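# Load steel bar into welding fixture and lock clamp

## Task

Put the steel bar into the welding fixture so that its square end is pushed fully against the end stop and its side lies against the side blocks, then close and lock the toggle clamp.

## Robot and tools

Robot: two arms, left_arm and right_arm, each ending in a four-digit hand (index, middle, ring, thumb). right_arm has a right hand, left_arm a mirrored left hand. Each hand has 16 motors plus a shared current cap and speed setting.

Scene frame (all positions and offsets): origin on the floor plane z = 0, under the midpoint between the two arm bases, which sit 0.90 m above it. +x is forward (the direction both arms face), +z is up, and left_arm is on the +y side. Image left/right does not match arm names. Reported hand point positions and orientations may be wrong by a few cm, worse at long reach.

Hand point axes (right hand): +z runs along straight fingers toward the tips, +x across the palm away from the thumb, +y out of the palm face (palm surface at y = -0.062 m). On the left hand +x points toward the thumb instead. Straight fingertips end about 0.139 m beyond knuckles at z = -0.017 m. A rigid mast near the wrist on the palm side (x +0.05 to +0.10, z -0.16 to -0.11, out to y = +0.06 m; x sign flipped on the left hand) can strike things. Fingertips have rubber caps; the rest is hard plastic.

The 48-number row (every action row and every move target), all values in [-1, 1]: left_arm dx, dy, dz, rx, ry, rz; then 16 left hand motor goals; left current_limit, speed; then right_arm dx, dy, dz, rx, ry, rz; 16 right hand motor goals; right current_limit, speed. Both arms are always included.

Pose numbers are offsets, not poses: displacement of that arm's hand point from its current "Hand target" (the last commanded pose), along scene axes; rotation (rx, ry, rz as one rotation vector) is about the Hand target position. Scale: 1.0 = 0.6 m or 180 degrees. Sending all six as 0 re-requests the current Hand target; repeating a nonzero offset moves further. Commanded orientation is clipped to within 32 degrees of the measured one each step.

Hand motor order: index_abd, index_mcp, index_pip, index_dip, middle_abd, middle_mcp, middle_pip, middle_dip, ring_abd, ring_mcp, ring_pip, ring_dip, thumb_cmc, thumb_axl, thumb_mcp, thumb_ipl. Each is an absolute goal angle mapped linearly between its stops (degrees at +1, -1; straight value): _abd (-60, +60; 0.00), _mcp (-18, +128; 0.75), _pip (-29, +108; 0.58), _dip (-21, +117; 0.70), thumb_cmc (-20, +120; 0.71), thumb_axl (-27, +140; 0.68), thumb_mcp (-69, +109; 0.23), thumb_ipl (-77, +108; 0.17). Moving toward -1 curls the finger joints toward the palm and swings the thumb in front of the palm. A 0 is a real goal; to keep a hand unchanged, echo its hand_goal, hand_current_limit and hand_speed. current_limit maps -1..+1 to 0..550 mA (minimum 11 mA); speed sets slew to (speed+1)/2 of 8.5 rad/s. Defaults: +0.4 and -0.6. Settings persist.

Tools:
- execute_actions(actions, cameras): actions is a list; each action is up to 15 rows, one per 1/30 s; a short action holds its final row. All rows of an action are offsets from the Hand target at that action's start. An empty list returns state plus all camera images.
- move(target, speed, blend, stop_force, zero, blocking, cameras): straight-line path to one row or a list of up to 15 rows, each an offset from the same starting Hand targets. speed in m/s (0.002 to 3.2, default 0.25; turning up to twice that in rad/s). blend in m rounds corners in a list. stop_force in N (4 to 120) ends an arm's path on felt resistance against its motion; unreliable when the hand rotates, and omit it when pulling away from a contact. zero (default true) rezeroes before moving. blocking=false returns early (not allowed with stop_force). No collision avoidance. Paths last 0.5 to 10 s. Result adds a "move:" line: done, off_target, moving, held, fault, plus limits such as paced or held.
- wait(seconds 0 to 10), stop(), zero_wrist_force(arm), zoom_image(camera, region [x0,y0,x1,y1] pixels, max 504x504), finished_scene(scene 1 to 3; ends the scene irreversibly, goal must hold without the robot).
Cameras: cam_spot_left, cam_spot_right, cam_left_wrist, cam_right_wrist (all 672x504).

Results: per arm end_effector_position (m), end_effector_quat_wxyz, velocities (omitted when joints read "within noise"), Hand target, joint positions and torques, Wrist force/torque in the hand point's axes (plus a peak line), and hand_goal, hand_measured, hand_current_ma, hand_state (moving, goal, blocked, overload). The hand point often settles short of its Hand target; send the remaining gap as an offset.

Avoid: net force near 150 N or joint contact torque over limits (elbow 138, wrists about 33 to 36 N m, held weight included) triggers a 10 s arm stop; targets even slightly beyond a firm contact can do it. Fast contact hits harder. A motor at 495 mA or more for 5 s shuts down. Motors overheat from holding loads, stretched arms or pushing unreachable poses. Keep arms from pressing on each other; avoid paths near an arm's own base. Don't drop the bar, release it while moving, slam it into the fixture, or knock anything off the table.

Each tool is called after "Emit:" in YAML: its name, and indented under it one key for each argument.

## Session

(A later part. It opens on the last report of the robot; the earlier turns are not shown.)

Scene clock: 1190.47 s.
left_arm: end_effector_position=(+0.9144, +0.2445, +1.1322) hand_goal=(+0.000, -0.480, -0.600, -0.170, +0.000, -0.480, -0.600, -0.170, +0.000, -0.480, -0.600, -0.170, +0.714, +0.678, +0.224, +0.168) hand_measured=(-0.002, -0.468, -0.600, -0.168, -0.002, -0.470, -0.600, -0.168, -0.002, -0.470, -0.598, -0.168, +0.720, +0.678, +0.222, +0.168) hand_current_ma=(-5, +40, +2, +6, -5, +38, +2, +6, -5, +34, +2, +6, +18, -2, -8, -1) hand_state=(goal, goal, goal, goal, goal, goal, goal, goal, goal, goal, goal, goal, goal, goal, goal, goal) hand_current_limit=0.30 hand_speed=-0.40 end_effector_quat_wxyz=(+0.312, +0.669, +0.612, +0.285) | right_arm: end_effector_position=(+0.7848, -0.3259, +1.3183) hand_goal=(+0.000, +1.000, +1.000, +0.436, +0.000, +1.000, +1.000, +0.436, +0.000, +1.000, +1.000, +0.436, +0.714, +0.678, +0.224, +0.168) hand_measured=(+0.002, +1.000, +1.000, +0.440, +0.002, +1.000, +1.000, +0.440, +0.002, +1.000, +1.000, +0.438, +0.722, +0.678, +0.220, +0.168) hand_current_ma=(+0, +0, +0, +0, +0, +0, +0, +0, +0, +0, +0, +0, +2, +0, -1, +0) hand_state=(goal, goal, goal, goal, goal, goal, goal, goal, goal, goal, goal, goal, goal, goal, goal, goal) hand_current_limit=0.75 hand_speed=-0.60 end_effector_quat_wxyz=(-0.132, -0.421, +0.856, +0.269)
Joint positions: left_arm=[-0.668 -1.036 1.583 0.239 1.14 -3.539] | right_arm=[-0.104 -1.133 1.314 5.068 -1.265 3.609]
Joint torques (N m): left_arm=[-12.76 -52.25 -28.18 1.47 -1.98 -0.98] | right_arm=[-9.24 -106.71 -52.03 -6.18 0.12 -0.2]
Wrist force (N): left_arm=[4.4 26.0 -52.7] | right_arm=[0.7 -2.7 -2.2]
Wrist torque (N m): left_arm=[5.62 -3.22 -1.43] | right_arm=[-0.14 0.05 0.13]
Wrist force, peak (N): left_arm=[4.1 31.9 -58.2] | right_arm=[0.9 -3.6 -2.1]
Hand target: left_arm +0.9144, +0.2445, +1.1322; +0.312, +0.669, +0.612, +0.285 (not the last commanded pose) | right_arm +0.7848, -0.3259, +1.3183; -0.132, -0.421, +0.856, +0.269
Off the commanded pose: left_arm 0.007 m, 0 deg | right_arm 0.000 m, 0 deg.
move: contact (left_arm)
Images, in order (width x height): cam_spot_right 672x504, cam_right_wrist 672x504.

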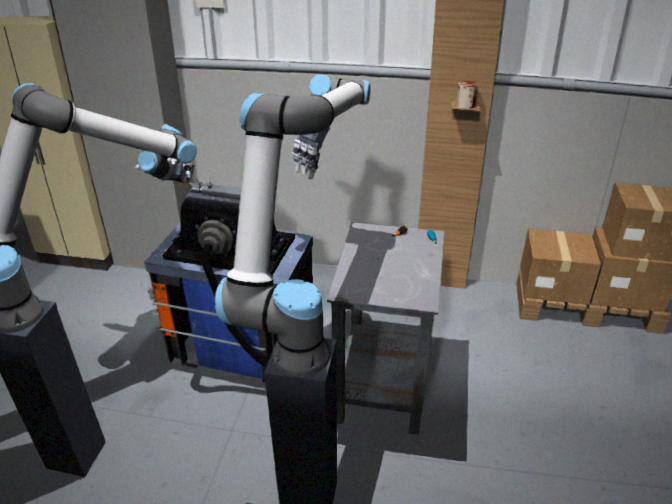

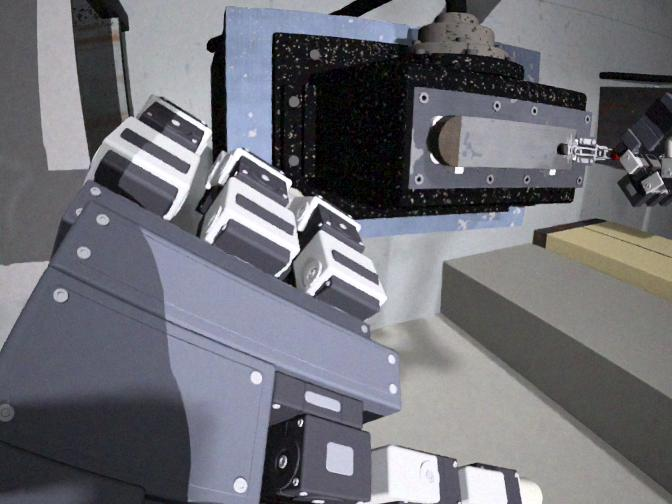

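Emit:
move:
  target:
    - [0,0,0.08,0,0,0, 0,-0.48,-0.6,-0.17,0,-0.48,-0.6,-0.17,0,-0.48,-0.6,-0.17,0.714,0.678,0.2247,0.1676,0.3,-0.4, 0,0,0,0,0,0, 0,1,1,0.435,0,1,1,0.435,0,1,1,0.435,0.714,0.678,0.2247,0.1676,0.75,-0.6]
    - [-0.05,0.12,0.2,0,0,0, 0,-0.48,-0.6,-0.17,0,-0.48,-0.6,-0.17,0,-0.48,-0.6,-0.17,0.714,0.678,0.2247,0.1676,0.3,-0.4, 0,0,0,0,0,0, 0,1,1,0.435,0,1,1,0.435,0,1,1,0.435,0.714,0.678,0.2247,0.1676,0.75,-0.6]
  speed: [0.04,0.15]
  blend: [0.01,0]
  cameras: ["cam_right_wrist","cam_spot_right"]

Emit:
zoom_image:
  camera: "cam_right_wrist"
  region: [410, 80, 530, 200]

Emit:
zoom_image:
  camera: "cam_right_wrist"
  region: [530, 80, 650, 200]

Emit:
zoom_image:
  camera: "cam_spot_right"
  region: [150, 150, 230, 210]

Scene clock: 1202.13 s.
left_arm: end_effector_position=(+0.8843, +0.3166, +1.2521) hand_goal=(+0.000, -0.480, -0.600, -0.170, +0.000, -0.480, -0.600, -0.170, +0.000, -0.480, -0.600, -0.170, +0.714, +0.678, +0.224, +0.168) hand_measured=(-0.002, -0.470, -0.600, -0.168, -0.002, -0.470, -0.600, -0.168, -0.002, -0.470, -0.600, -0.168, +0.720, +0.678, +0.222, +0.168) hand_current_ma=(-5, +39, +2, +6, -5, +35, +2, +6, -5, +32, +2, +6, +18, -2, -8, -1) hand_state=(goal, goal, goal, goal, goal, goal, goal, goal, goal, goal, goal, goal, goal, goal, goal, goal) hand_current_limit=0.30 hand_speed=-0.40 end_effector_quat_wxyz=(+0.312, +0.669, +0.612, +0.285) | right_arm: end_effector_position=(+0.7848, -0.3259, +1.3183) hand_goal=(+0.000, +1.000, +1.000, +0.436, +0.000, +1.000, +1.000, +0.436, +0.000, +1.000, +1.000, +0.436, +0.714, +0.678, +0.224, +0.168) hand_measured=(+0.002, +1.000, +1.000, +0.440, +0.002, +1.000, +1.000, +0.440, +0.002, +1.000, +1.000, +0.438, +0.722, +0.678, +0.220, +0.168) hand_current_ma=(+0, +0, +0, +0, +0, +0, +0, +0, +0, +0, +0, +0, +2, +0, -1, +0) hand_state=(goal, goal, goal, goal, goal, goal, goal, goal, goal, goal, goal, goal, goal, goal, goal, goal) hand_current_limit=0.75 hand_speed=-0.60 end_effector_quat_wxyz=(-0.132, -0.421, +0.856, +0.269)
Joint positions: left_arm=[-0.609 -1.211 1.611 0.369 1.181 -3.495] | right_arm=[-0.104 -1.133 1.314 5.068 -1.265 3.609]
Joint torques (N m): left_arm=[-13.15 -63.82 -48.08 -1.61 -2.58 -2] | right_arm=[-6.94 -108.66 -51.02 -6.33 -0.21 -0.23]
Wrist force (N): left_arm=[-0.1 0.3 0.8] | right_arm=[0.8 -2.7 -2.3]
Wrist torque (N m): left_arm=[-0.10 0.16 -0.26] | right_arm=[-0.12 0.05 0.14]
Wrist force, peak (N): left_arm=[4.6 25.9 -52.8] | right_arm=[1.0 -2.8 -3.0]
Hand target: left_arm +0.8844, +0.3165, +1.2522; +0.312, +0.669, +0.612, +0.285 | right_arm +0.7848, -0.3259, +1.3183; -0.132, -0.421, +0.856, +0.269
Off the commanded pose: left_arm 0.000 m, 0 deg | right_arm 0.000 m, 0 deg.
move: done
Images, in order (width x height): cam_spot_right 672x504, cam_right_wrist 672x504.

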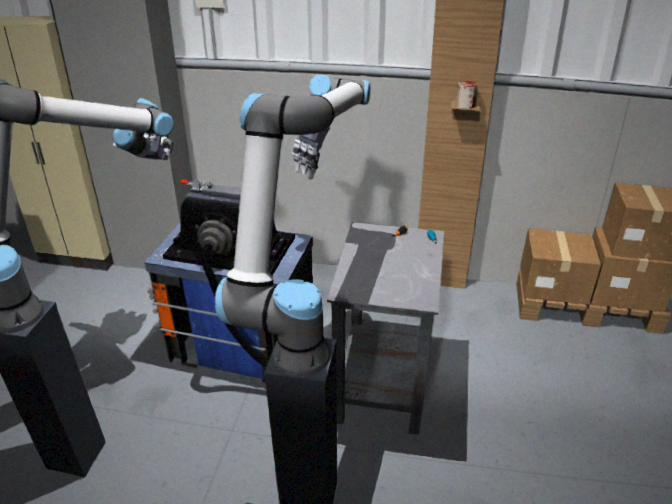

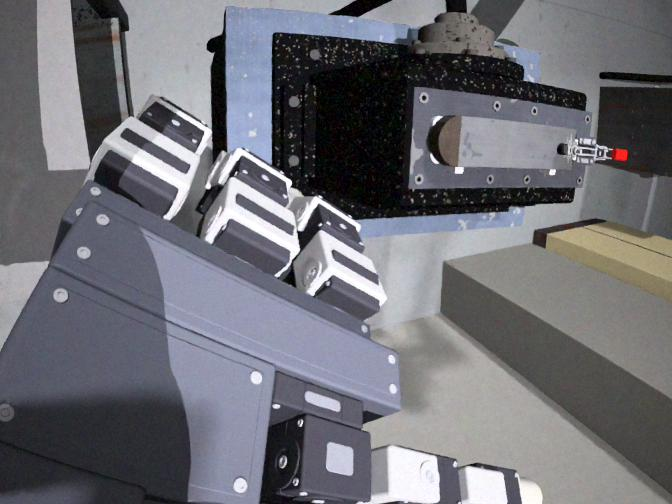

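Scaled by 4.200 from the camera's 672x504 image, which has a finer 960x720 frame.

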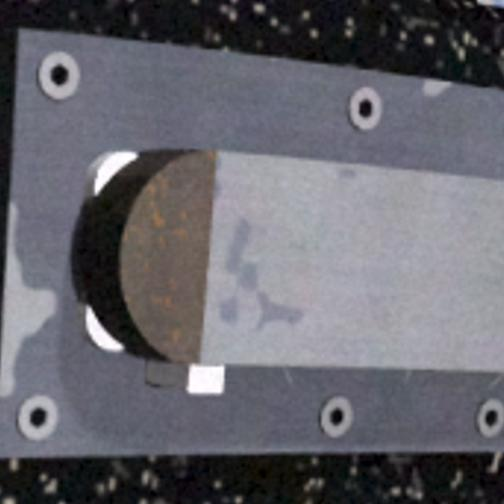

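Scaled by 4.200 from the camera's 672x504 image, which has a finer 960x720 frame.

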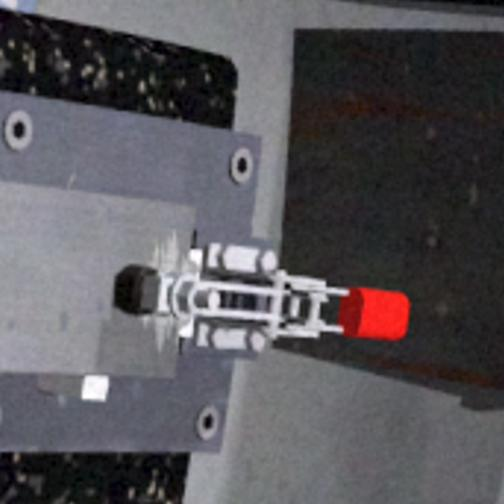

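Scaled by 6.300 from the camera's 672x504 image, which has a finer 960x720 frame.

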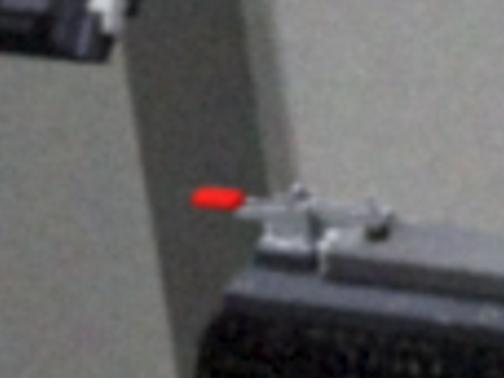

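Clamp locked, bar home. Finishing.

Emit:
finished_scene:
  scene: 3

The scene is finished: the task was done.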